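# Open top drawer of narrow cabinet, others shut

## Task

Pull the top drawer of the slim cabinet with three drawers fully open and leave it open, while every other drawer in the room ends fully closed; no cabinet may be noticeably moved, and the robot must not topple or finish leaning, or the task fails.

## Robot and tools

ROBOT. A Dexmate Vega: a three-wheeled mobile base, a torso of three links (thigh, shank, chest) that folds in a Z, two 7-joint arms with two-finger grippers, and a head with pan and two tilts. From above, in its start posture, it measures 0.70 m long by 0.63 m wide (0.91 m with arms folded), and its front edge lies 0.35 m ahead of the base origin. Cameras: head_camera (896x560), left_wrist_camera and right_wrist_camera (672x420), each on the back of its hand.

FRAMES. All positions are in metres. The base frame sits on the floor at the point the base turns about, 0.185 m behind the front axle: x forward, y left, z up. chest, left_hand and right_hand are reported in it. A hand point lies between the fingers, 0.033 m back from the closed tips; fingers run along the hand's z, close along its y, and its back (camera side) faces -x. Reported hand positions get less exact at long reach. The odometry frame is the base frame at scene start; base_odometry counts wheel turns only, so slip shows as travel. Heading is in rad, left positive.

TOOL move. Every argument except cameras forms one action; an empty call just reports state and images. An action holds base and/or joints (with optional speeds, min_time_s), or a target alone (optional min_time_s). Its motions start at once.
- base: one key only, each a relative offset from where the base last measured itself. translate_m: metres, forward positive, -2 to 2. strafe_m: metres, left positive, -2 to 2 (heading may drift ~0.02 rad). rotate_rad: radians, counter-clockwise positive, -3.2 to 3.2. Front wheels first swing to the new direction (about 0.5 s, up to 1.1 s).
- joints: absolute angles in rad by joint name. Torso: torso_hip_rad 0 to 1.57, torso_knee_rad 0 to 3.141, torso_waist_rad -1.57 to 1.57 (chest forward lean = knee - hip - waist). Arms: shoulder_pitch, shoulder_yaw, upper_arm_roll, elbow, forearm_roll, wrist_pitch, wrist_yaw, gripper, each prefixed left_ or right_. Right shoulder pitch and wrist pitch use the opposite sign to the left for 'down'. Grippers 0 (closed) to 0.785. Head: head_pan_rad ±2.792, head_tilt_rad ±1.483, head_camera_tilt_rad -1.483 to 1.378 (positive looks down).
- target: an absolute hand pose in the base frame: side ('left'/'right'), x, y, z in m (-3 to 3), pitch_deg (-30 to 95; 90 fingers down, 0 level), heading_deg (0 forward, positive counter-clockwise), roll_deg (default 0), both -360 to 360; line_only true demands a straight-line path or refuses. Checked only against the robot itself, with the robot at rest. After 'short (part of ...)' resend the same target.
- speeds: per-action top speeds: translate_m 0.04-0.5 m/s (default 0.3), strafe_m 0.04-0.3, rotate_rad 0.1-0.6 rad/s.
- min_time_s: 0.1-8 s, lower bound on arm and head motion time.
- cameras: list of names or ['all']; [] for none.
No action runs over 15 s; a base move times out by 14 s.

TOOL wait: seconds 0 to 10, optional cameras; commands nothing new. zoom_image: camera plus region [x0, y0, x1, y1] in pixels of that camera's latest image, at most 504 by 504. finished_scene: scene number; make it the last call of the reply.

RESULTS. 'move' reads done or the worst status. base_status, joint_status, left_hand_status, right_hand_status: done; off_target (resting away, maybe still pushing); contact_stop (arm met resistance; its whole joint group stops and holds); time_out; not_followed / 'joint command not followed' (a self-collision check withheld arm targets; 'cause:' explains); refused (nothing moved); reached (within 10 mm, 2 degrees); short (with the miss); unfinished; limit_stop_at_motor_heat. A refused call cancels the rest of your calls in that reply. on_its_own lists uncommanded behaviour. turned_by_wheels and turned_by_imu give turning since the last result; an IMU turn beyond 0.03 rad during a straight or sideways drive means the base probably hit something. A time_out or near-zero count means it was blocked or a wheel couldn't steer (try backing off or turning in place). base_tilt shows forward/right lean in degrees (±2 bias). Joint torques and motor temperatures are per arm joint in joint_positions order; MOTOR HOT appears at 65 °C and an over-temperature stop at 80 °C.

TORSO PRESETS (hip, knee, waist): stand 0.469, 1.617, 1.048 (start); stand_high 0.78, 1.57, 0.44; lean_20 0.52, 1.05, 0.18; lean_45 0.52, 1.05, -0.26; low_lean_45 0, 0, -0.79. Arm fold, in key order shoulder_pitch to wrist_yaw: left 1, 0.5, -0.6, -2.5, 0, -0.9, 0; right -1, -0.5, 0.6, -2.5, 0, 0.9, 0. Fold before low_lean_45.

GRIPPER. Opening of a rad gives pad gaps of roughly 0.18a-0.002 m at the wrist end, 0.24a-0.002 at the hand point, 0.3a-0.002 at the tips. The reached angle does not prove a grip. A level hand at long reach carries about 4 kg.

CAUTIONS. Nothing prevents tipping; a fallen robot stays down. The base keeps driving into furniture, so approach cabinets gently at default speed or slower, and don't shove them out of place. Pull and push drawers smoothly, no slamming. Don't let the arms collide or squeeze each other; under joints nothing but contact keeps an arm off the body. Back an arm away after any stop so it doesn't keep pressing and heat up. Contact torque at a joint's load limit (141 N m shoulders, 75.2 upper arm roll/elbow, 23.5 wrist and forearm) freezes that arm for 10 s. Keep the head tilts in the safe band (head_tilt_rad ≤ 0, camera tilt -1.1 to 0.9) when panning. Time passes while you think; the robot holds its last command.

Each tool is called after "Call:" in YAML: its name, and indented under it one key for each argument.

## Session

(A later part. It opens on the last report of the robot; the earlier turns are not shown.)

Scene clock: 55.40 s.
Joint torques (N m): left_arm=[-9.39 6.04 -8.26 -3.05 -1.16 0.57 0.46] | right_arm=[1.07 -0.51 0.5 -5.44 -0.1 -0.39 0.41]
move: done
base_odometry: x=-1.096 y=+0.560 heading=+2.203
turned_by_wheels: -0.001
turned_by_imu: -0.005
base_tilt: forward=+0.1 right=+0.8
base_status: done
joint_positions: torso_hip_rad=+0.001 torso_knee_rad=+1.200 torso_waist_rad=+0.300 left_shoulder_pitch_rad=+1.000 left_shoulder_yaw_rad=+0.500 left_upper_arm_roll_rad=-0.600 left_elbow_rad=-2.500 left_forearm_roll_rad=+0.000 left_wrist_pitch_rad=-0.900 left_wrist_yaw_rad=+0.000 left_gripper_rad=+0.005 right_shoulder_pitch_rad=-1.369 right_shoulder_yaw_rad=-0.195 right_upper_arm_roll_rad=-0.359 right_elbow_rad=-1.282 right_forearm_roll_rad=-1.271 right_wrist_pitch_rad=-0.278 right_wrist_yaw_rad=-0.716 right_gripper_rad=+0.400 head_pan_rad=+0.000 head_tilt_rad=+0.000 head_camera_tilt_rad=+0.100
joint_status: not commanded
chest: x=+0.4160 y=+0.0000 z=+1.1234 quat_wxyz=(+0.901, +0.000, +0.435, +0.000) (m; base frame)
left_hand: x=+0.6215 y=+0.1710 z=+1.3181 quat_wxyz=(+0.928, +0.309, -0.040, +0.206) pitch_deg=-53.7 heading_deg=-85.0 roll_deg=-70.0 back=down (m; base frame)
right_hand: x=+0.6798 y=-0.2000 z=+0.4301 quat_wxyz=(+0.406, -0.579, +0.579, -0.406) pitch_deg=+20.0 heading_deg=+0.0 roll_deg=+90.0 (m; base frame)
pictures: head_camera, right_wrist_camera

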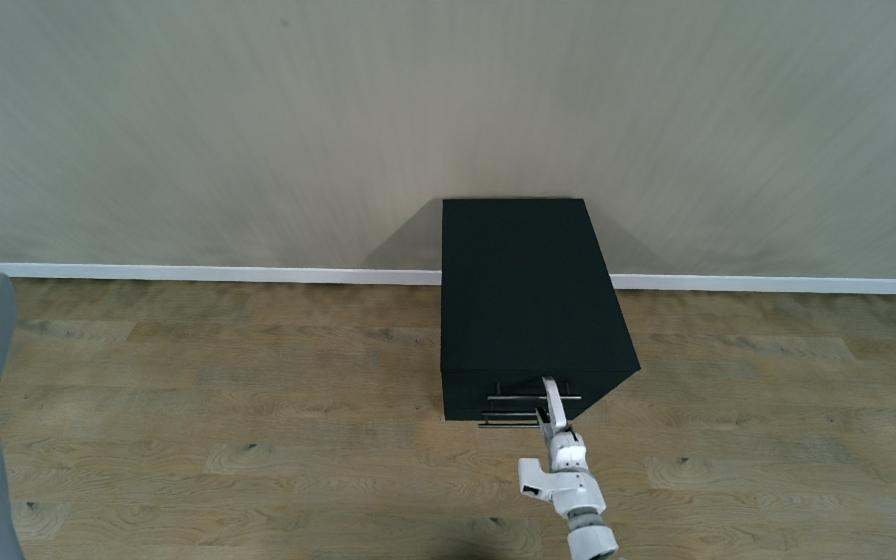

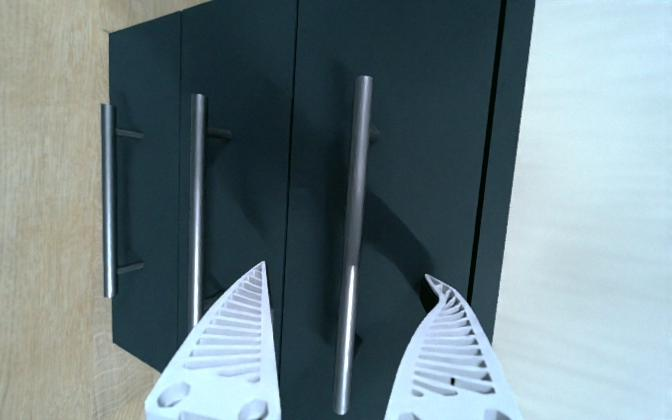

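Call:
move:
  base: {"translate_m": -0.025}
  cameras: ["head_camera", "right_wrist_camera"]

Scene clock: 56.83 s.
Joint torques (N m): left_arm=[-8.48 8.54 -7.35 -2.24 -1.2 -0.17 0.57] | right_arm=[0.95 -0.38 0.27 -4.01 -0.16 -0.68 -1.56]
move: done
base_odometry: x=-1.082 y=+0.539 heading=+2.202
turned_by_wheels: -0.001
turned_by_imu: +0.000
base_tilt: forward=+0.1 right=+0.7
base_status: done
joint_positions: torso_hip_rad=+0.001 torso_knee_rad=+1.200 torso_waist_rad=+0.300 left_shoulder_pitch_rad=+1.000 left_shoulder_yaw_rad=+0.500 left_upper_arm_roll_rad=-0.600 left_elbow_rad=-2.500 left_forearm_roll_rad=+0.000 left_wrist_pitch_rad=-0.900 left_wrist_yaw_rad=+0.000 left_gripper_rad=+0.005 right_shoulder_pitch_rad=-1.369 right_shoulder_yaw_rad=-0.195 right_upper_arm_roll_rad=-0.359 right_elbow_rad=-1.282 right_forearm_roll_rad=-1.271 right_wrist_pitch_rad=-0.278 right_wrist_yaw_rad=-0.716 right_gripper_rad=+0.400 head_pan_rad=+0.000 head_tilt_rad=+0.000 head_camera_tilt_rad=+0.100
joint_status: not commanded
chest: x=+0.4161 y=+0.0000 z=+1.1233 quat_wxyz=(+0.901, +0.000, +0.435, +0.000) (m; base frame)
left_hand: x=+0.6217 y=+0.1710 z=+1.3180 quat_wxyz=(+0.928, +0.309, -0.040, +0.206) pitch_deg=-53.7 heading_deg=-85.0 roll_deg=-70.1 back=down (m; base frame)
right_hand: x=+0.6798 y=-0.2000 z=+0.4299 quat_wxyz=(+0.405, -0.579, +0.579, -0.405) pitch_deg=+20.0 heading_deg=+0.0 roll_deg=+90.0 (m; base frame)
pictures: head_camera, right_wrist_camera

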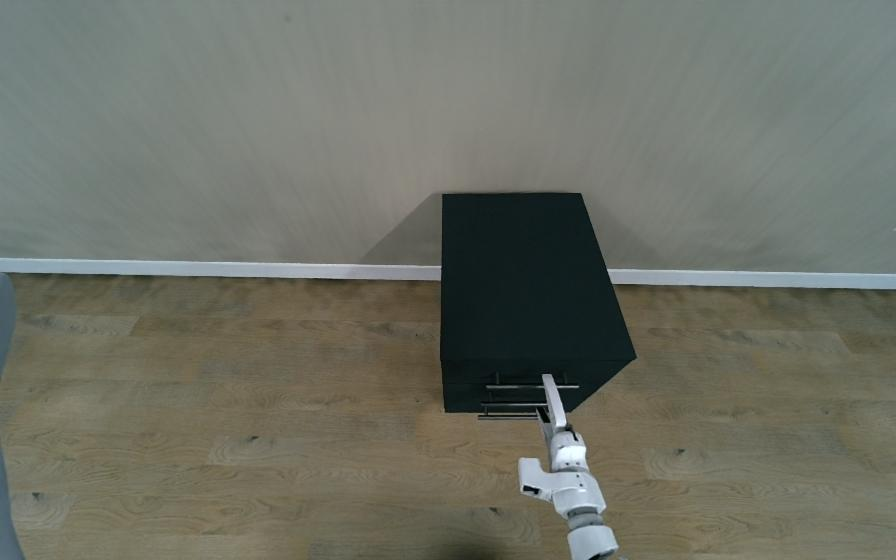

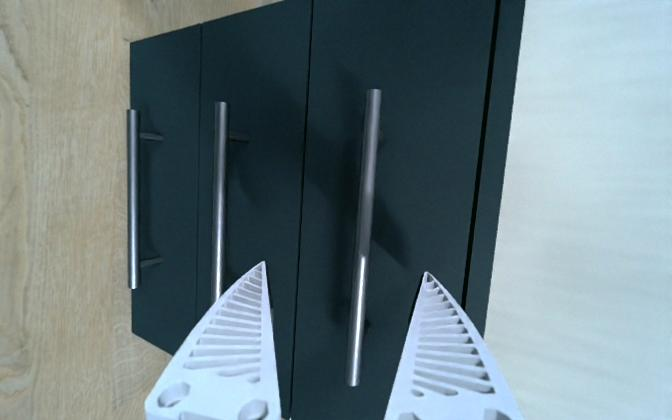

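Call:
move:
  base: {"translate_m": 0.01}
  joints: {"right_gripper_rad": 0.0}
  cameras: ["head_camera", "right_wrist_camera"]

Scene clock: 58.10 s.
Joint torques (N m): left_arm=[-10.27 7.89 -8.08 -2.9 -1.2 0.54 0.72] | right_arm=[-3.17 -0.54 -0.17 2.58 0.58 -0.12 3.76]
move: done
base_odometry: x=-1.088 y=+0.547 heading=+2.201
turned_by_wheels: -0.001
turned_by_imu: -0.001
base_tilt: forward=+0.2 right=+0.8
base_status: done
joint_positions: torso_hip_rad=+0.001 torso_knee_rad=+1.200 torso_waist_rad=+0.300 left_shoulder_pitch_rad=+1.000 left_shoulder_yaw_rad=+0.500 left_upper_arm_roll_rad=-0.600 left_elbow_rad=-2.500 left_forearm_roll_rad=+0.000 left_wrist_pitch_rad=-0.900 left_wrist_yaw_rad=+0.000 left_gripper_rad=+0.005 right_shoulder_pitch_rad=-1.369 right_shoulder_yaw_rad=-0.195 right_upper_arm_roll_rad=-0.359 right_elbow_rad=-1.282 right_forearm_roll_rad=-1.271 right_wrist_pitch_rad=-0.278 right_wrist_yaw_rad=-0.717 right_gripper_rad=+0.000 head_pan_rad=+0.000 head_tilt_rad=+0.000 head_camera_tilt_rad=+0.100
joint_status: all done
chest: x=+0.4160 y=+0.0000 z=+1.1234 quat_wxyz=(+0.901, +0.000, +0.435, +0.000) (m; base frame)
left_hand: x=+0.6215 y=+0.1710 z=+1.3181 quat_wxyz=(+0.928, +0.309, -0.041, +0.206) pitch_deg=-53.7 heading_deg=-85.0 roll_deg=-70.0 back=down (m; base frame)
right_hand: x=+0.6803 y=-0.1999 z=+0.4306 quat_wxyz=(+0.406, -0.579, +0.579, -0.406) pitch_deg=+19.9 heading_deg=+0.0 roll_deg=-90.0 (m; base frame)
pictures: head_camera, right_wrist_camera

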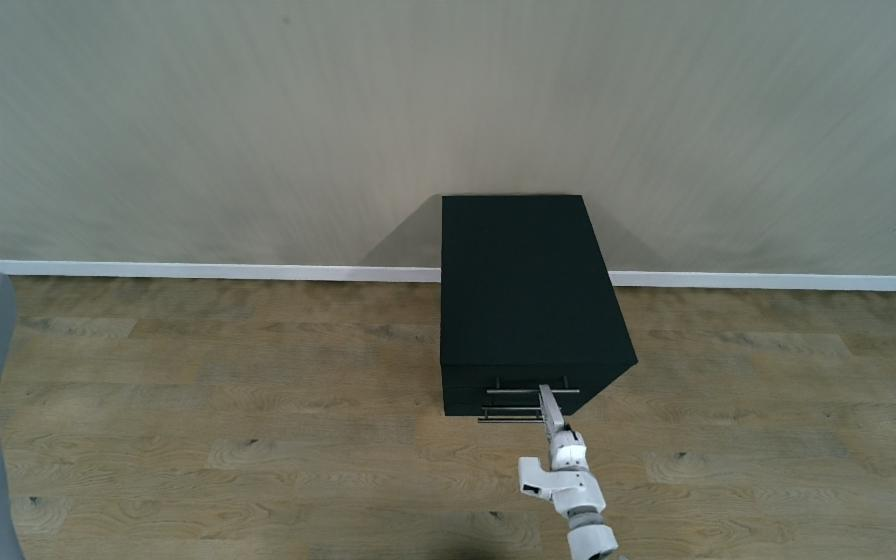

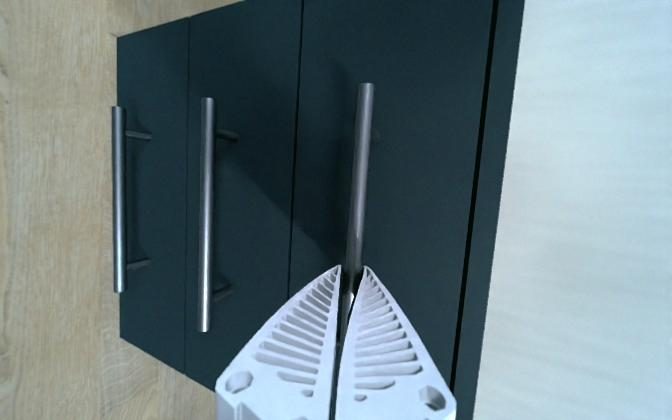

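Call:
move:
  base: {"translate_m": -0.3}
  speeds: {"translate_m": 0.15}
  cameras: ["head_camera", "right_wrist_camera"]

Scene clock: 61.40 s.
Joint torques (N m): left_arm=[-10.13 7.23 -7.98 -3.29 -1.46 0.46 0.56] | right_arm=[-8.23 -0.05 0.74 2.14 1.29 -0.93 4.09]
move: done
base_odometry: x=-0.912 y=+0.305 heading=+2.201
turned_by_wheels: -0.001
turned_by_imu: -0.001
base_tilt: forward=+0.1 right=+0.8
base_status: done
joint_positions: torso_hip_rad=+0.001 torso_knee_rad=+1.200 torso_waist_rad=+0.300 left_shoulder_pitch_rad=+1.000 left_shoulder_yaw_rad=+0.500 left_upper_arm_roll_rad=-0.600 left_elbow_rad=-2.500 left_forearm_roll_rad=+0.000 left_wrist_pitch_rad=-0.900 left_wrist_yaw_rad=+0.000 left_gripper_rad=+0.005 right_shoulder_pitch_rad=-1.369 right_shoulder_yaw_rad=-0.195 right_upper_arm_roll_rad=-0.359 right_elbow_rad=-1.282 right_forearm_roll_rad=-1.271 right_wrist_pitch_rad=-0.278 right_wrist_yaw_rad=-0.717 right_gripper_rad=+0.000 head_pan_rad=+0.000 head_tilt_rad=+0.000 head_camera_tilt_rad=+0.100
joint_status: not commanded
chest: x=+0.4159 y=+0.0000 z=+1.1235 quat_wxyz=(+0.901, +0.000, +0.435, +0.000) (m; base frame)
left_hand: x=+0.6214 y=+0.1710 z=+1.3183 quat_wxyz=(+0.928, +0.309, -0.041, +0.206) pitch_deg=-53.7 heading_deg=-85.0 roll_deg=-70.0 back=down (m; base frame)
right_hand: x=+0.6804 y=-0.1997 z=+0.4309 quat_wxyz=(+0.406, -0.579, +0.579, -0.406) pitch_deg=+19.9 heading_deg=+0.0 roll_deg=-90.0 (m; base frame)
pictures: head_camera, right_wrist_camera

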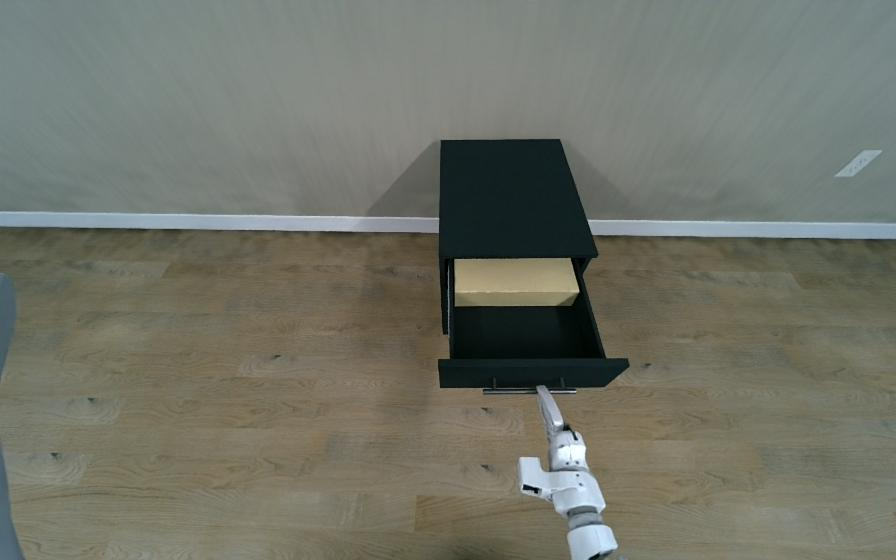

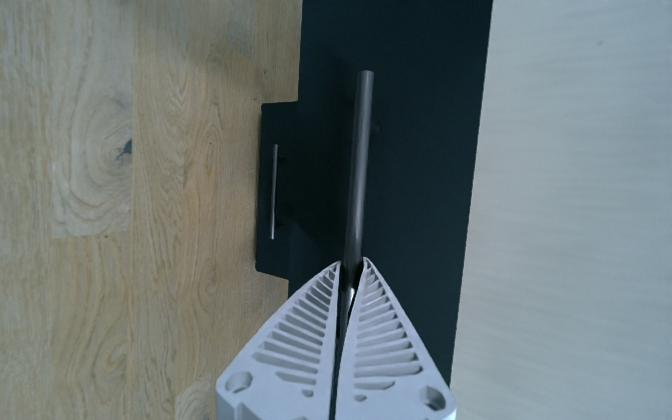

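Call:
move:
  base: {"translate_m": -0.1}
  speeds: {"translate_m": 0.08}
  cameras: ["head_camera", "right_wrist_camera"]

Scene clock: 63.77 s.
Joint torques (N m): left_arm=[-9.7 8.71 -7.76 -3.75 -1.24 0.57 0.53] | right_arm=[-7.35 -0.78 0.25 -1.16 -0.02 -0.59 -1.43]
move: done
base_odometry: x=-0.853 y=+0.223 heading=+2.200
turned_by_wheels: -0.001
turned_by_imu: -0.001
base_tilt: forward=+0.1 right=+0.7
base_status: done
joint_positions: torso_hip_rad=+0.001 torso_knee_rad=+1.200 torso_waist_rad=+0.300 left_shoulder_pitch_rad=+1.000 left_shoulder_yaw_rad=+0.500 left_upper_arm_roll_rad=-0.600 left_elbow_rad=-2.500 left_forearm_roll_rad=+0.000 left_wrist_pitch_rad=-0.900 left_wrist_yaw_rad=+0.000 left_gripper_rad=+0.005 right_shoulder_pitch_rad=-1.369 right_shoulder_yaw_rad=-0.195 right_upper_arm_roll_rad=-0.359 right_elbow_rad=-1.282 right_forearm_roll_rad=-1.271 right_wrist_pitch_rad=-0.278 right_wrist_yaw_rad=-0.716 right_gripper_rad=+0.000 head_pan_rad=+0.000 head_tilt_rad=+0.000 head_camera_tilt_rad=+0.100
joint_status: not commanded
chest: x=+0.4161 y=+0.0000 z=+1.1233 quat_wxyz=(+0.901, +0.000, +0.435, +0.000) (m; base frame)
left_hand: x=+0.6216 y=+0.1710 z=+1.3181 quat_wxyz=(+0.928, +0.309, -0.040, +0.206) pitch_deg=-53.7 heading_deg=-85.0 roll_deg=-70.0 back=down (m; base frame)
right_hand: x=+0.6801 y=-0.1999 z=+0.4301 quat_wxyz=(+0.406, -0.579, +0.579, -0.406) pitch_deg=+20.0 heading_deg=+0.0 roll_deg=-90.0 (m; base frame)
pictures: head_camera, right_wrist_camera

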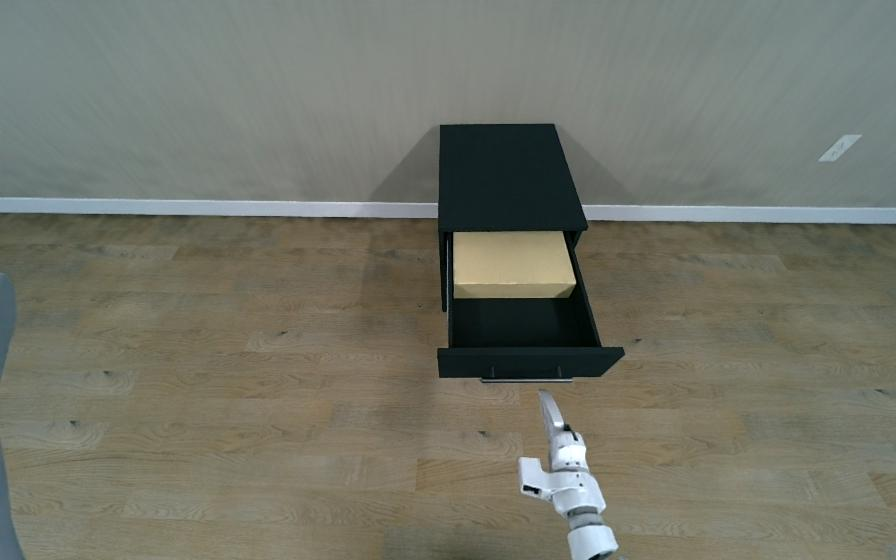

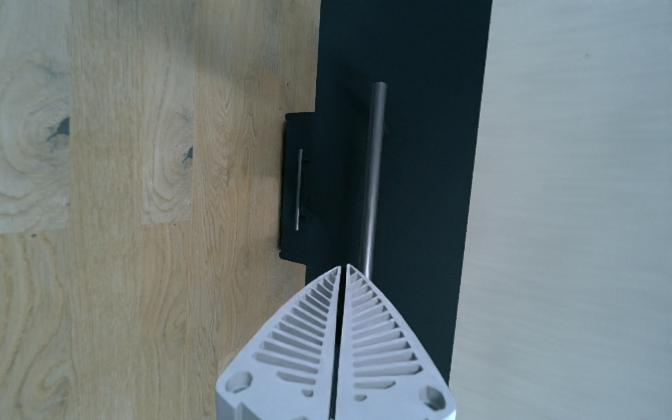

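Call:
move:
  joints: {"right_gripper_rad": 0.3}

Call:
move:
  base: {"translate_m": 0.05}
  cameras: ["head_camera", "right_wrist_camera"]

Scene clock: 64.90 s.
Joint torques (N m): left_arm=[-10.86 7.41 -7.48 -2.26 -1.42 0.75 0.76] | right_arm=[-7.69 -0.43 0.51 -1.91 -0.09 -0.56 -1.43]
move: done
base_odometry: x=-0.853 y=+0.223 heading=+2.200
turned_by_wheels: +0.000
turned_by_imu: +0.000
base_tilt: forward=+0.2 right=+0.7
base_status: not commanded
joint_positions: torso_hip_rad=+0.001 torso_knee_rad=+1.200 torso_waist_rad=+0.300 left_shoulder_pitch_rad=+1.000 left_shoulder_yaw_rad=+0.500 left_upper_arm_roll_rad=-0.600 left_elbow_rad=-2.500 left_forearm_roll_rad=+0.000 left_wrist_pitch_rad=-0.900 left_wrist_yaw_rad=+0.000 left_gripper_rad=+0.005 right_shoulder_pitch_rad=-1.369 right_shoulder_yaw_rad=-0.195 right_upper_arm_roll_rad=-0.359 right_elbow_rad=-1.282 right_forearm_roll_rad=-1.271 right_wrist_pitch_rad=-0.278 right_wrist_yaw_rad=-0.716 right_gripper_rad=+0.300 head_pan_rad=+0.000 head_tilt_rad=+0.000 head_camera_tilt_rad=+0.100
joint_status: all done
chest: x=+0.4161 y=+0.0000 z=+1.1233 quat_wxyz=(+0.901, +0.000, +0.435, +0.000) (m; base frame)
left_hand: x=+0.6216 y=+0.1710 z=+1.3181 quat_wxyz=(+0.928, +0.309, -0.040, +0.206) pitch_deg=-53.7 heading_deg=-85.0 roll_deg=-70.0 back=down (m; base frame)
right_hand: x=+0.6801 y=-0.1999 z=+0.4301 quat_wxyz=(+0.406, -0.579, +0.579, -0.406) pitch_deg=+20.0 heading_deg=+0.0 roll_deg=-90.0 (m; base frame)
pictures: none

Scene clock: 66.23 s.
Joint torques (N m): left_arm=[-11.33 8.07 -7.51 -2.91 -1.27 0.46 0.46] | right_arm=[-5.59 -0.47 0.2 -3.9 -0.13 -0.25 -1.55]
move: done
base_odometry: x=-0.882 y=+0.264 heading=+2.199
turned_by_wheels: -0.001
turned_by_imu: +0.000
base_tilt: forward=+0.1 right=+0.7
base_status: done
joint_positions: torso_hip_rad=+0.001 torso_knee_rad=+1.200 torso_waist_rad=+0.300 left_shoulder_pitch_rad=+1.000 left_shoulder_yaw_rad=+0.500 left_upper_arm_roll_rad=-0.600 left_elbow_rad=-2.500 left_forearm_roll_rad=+0.000 left_wrist_pitch_rad=-0.900 left_wrist_yaw_rad=+0.000 left_gripper_rad=+0.005 right_shoulder_pitch_rad=-1.369 right_shoulder_yaw_rad=-0.195 right_upper_arm_roll_rad=-0.359 right_elbow_rad=-1.282 right_forearm_roll_rad=-1.271 right_wrist_pitch_rad=-0.278 right_wrist_yaw_rad=-0.715 right_gripper_rad=+0.300 head_pan_rad=+0.000 head_tilt_rad=+0.000 head_camera_tilt_rad=+0.100
joint_status: not commanded
chest: x=+0.4161 y=+0.0000 z=+1.1233 quat_wxyz=(+0.901, +0.000, +0.435, +0.000) (m; base frame)
left_hand: x=+0.6217 y=+0.1710 z=+1.3180 quat_wxyz=(+0.928, +0.309, -0.040, +0.206) pitch_deg=-53.7 heading_deg=-84.9 roll_deg=-70.1 back=down (m; base frame)
right_hand: x=+0.6800 y=-0.1999 z=+0.4300 quat_wxyz=(+0.406, -0.579, +0.579, -0.405) pitch_deg=+20.0 heading_deg=+0.0 roll_deg=-90.0 (m; base frame)
pictures: head_camera, right_wrist_camera

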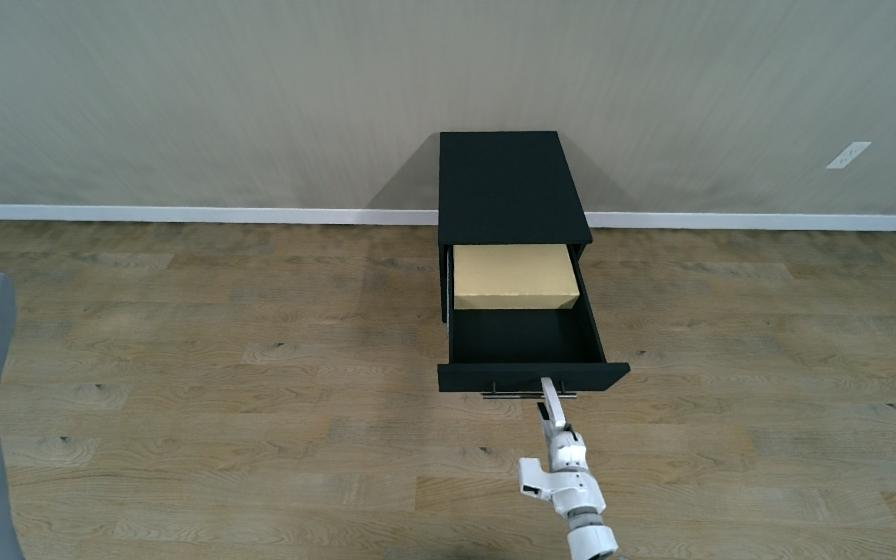

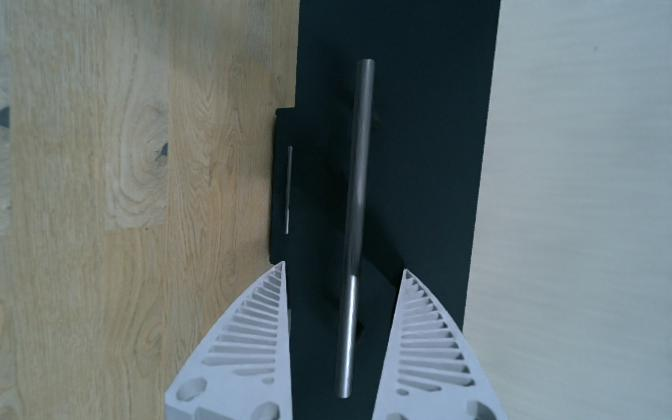

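Call:
move:
  joints: {"right_gripper_rad": 0.0}

Call:
move:
  base: {"translate_m": -0.04}
  speeds: {"translate_m": 0.04}
  cameras: ["head_camera", "right_wrist_camera"]

Scene clock: 67.27 s.
Joint torques (N m): left_arm=[-10.52 8.53 -7.95 -2.25 -1 1.03 0.56] | right_arm=[-6.18 -1.77 0.32 -1.12 0.19 0.13 1.08]
move: done
base_odometry: x=-0.882 y=+0.264 heading=+2.199
turned_by_wheels: +0.000
turned_by_imu: +0.000
base_tilt: forward=+0.2 right=+0.7
base_status: not commanded
joint_positions: torso_hip_rad=+0.001 torso_knee_rad=+1.200 torso_waist_rad=+0.300 left_shoulder_pitch_rad=+1.000 left_shoulder_yaw_rad=+0.500 left_upper_arm_roll_rad=-0.600 left_elbow_rad=-2.500 left_forearm_roll_rad=+0.000 left_wrist_pitch_rad=-0.900 left_wrist_yaw_rad=+0.000 left_gripper_rad=+0.005 right_shoulder_pitch_rad=-1.369 right_shoulder_yaw_rad=-0.195 right_upper_arm_roll_rad=-0.359 right_elbow_rad=-1.282 right_forearm_roll_rad=-1.271 right_wrist_pitch_rad=-0.278 right_wrist_yaw_rad=-0.716 right_gripper_rad=+0.000 head_pan_rad=+0.000 head_tilt_rad=+0.000 head_camera_tilt_rad=+0.100
joint_status: all done
chest: x=+0.4161 y=+0.0000 z=+1.1233 quat_wxyz=(+0.901, +0.000, +0.435, +0.000) (m; base frame)
left_hand: x=+0.6216 y=+0.1710 z=+1.3181 quat_wxyz=(+0.928, +0.309, -0.040, +0.206) pitch_deg=-53.7 heading_deg=-85.0 roll_deg=-70.0 back=down (m; base frame)
right_hand: x=+0.6801 y=-0.1999 z=+0.4303 quat_wxyz=(+0.406, -0.579, +0.579, -0.406) pitch_deg=+20.0 heading_deg=+0.0 roll_deg=-90.0 (m; base frame)
pictures: none

Scene clock: 69.13 s.
Joint torques (N m): left_arm=[-10.68 7.72 -7.84 -2.51 -1.46 -0.03 1] | right_arm=[-8.56 -0.35 0.46 -1.19 -0.02 0.32 -1.34]
move: done
base_odometry: x=-0.859 y=+0.231 heading=+2.198
turned_by_wheels: -0.001
turned_by_imu: -0.001
base_tilt: forward=+0.1 right=+0.7
base_status: done
joint_positions: torso_hip_rad=+0.001 torso_knee_rad=+1.200 torso_waist_rad=+0.300 left_shoulder_pitch_rad=+1.000 left_shoulder_yaw_rad=+0.500 left_upper_arm_roll_rad=-0.600 left_elbow_rad=-2.500 left_forearm_roll_rad=+0.000 left_wrist_pitch_rad=-0.900 left_wrist_yaw_rad=+0.000 left_gripper_rad=+0.005 right_shoulder_pitch_rad=-1.369 right_shoulder_yaw_rad=-0.195 right_upper_arm_roll_rad=-0.359 right_elbow_rad=-1.282 right_forearm_roll_rad=-1.271 right_wrist_pitch_rad=-0.278 right_wrist_yaw_rad=-0.716 right_gripper_rad=+0.000 head_pan_rad=+0.000 head_tilt_rad=+0.000 head_camera_tilt_rad=+0.100
joint_status: not commanded
chest: x=+0.4161 y=+0.0000 z=+1.1233 quat_wxyz=(+0.901, +0.000, +0.435, +0.000) (m; base frame)
left_hand: x=+0.6216 y=+0.1710 z=+1.3181 quat_wxyz=(+0.928, +0.309, -0.040, +0.206) pitch_deg=-53.7 heading_deg=-85.0 roll_deg=-70.0 back=down (m; base frame)
right_hand: x=+0.6801 y=-0.1999 z=+0.4301 quat_wxyz=(+0.406, -0.579, +0.579, -0.406) pitch_deg=+20.0 heading_deg=+0.0 roll_deg=-90.0 (m; base frame)
pictures: head_camera, right_wrist_camera

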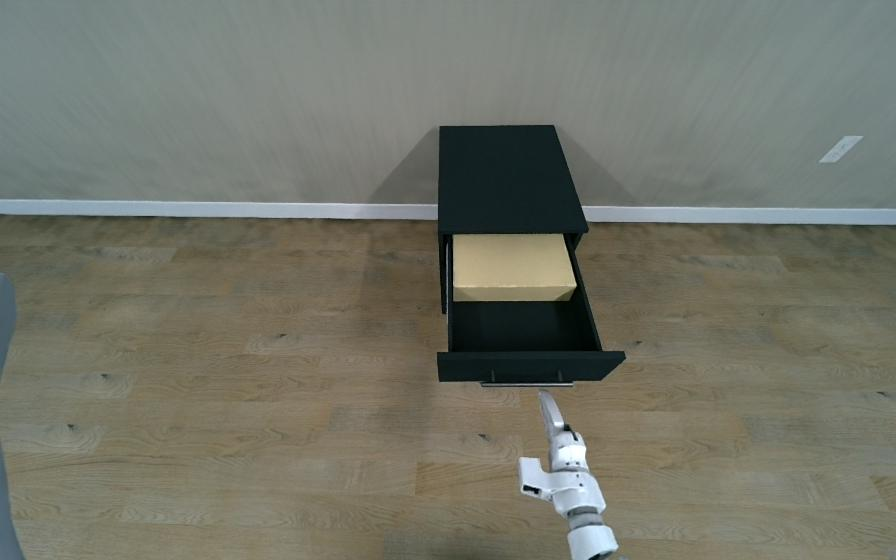

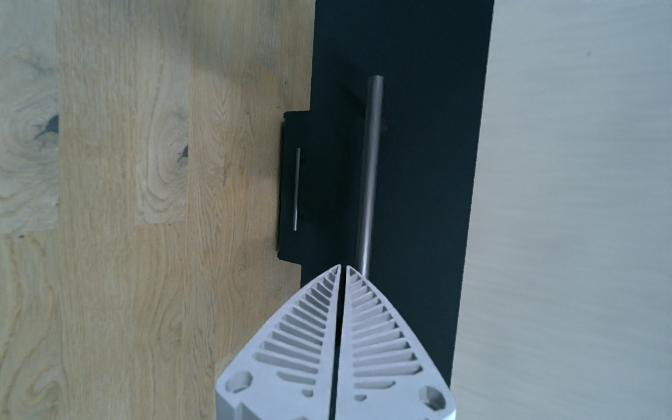

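Call:
finished_scene:
  scene: 1

The scene is finished: the task was done.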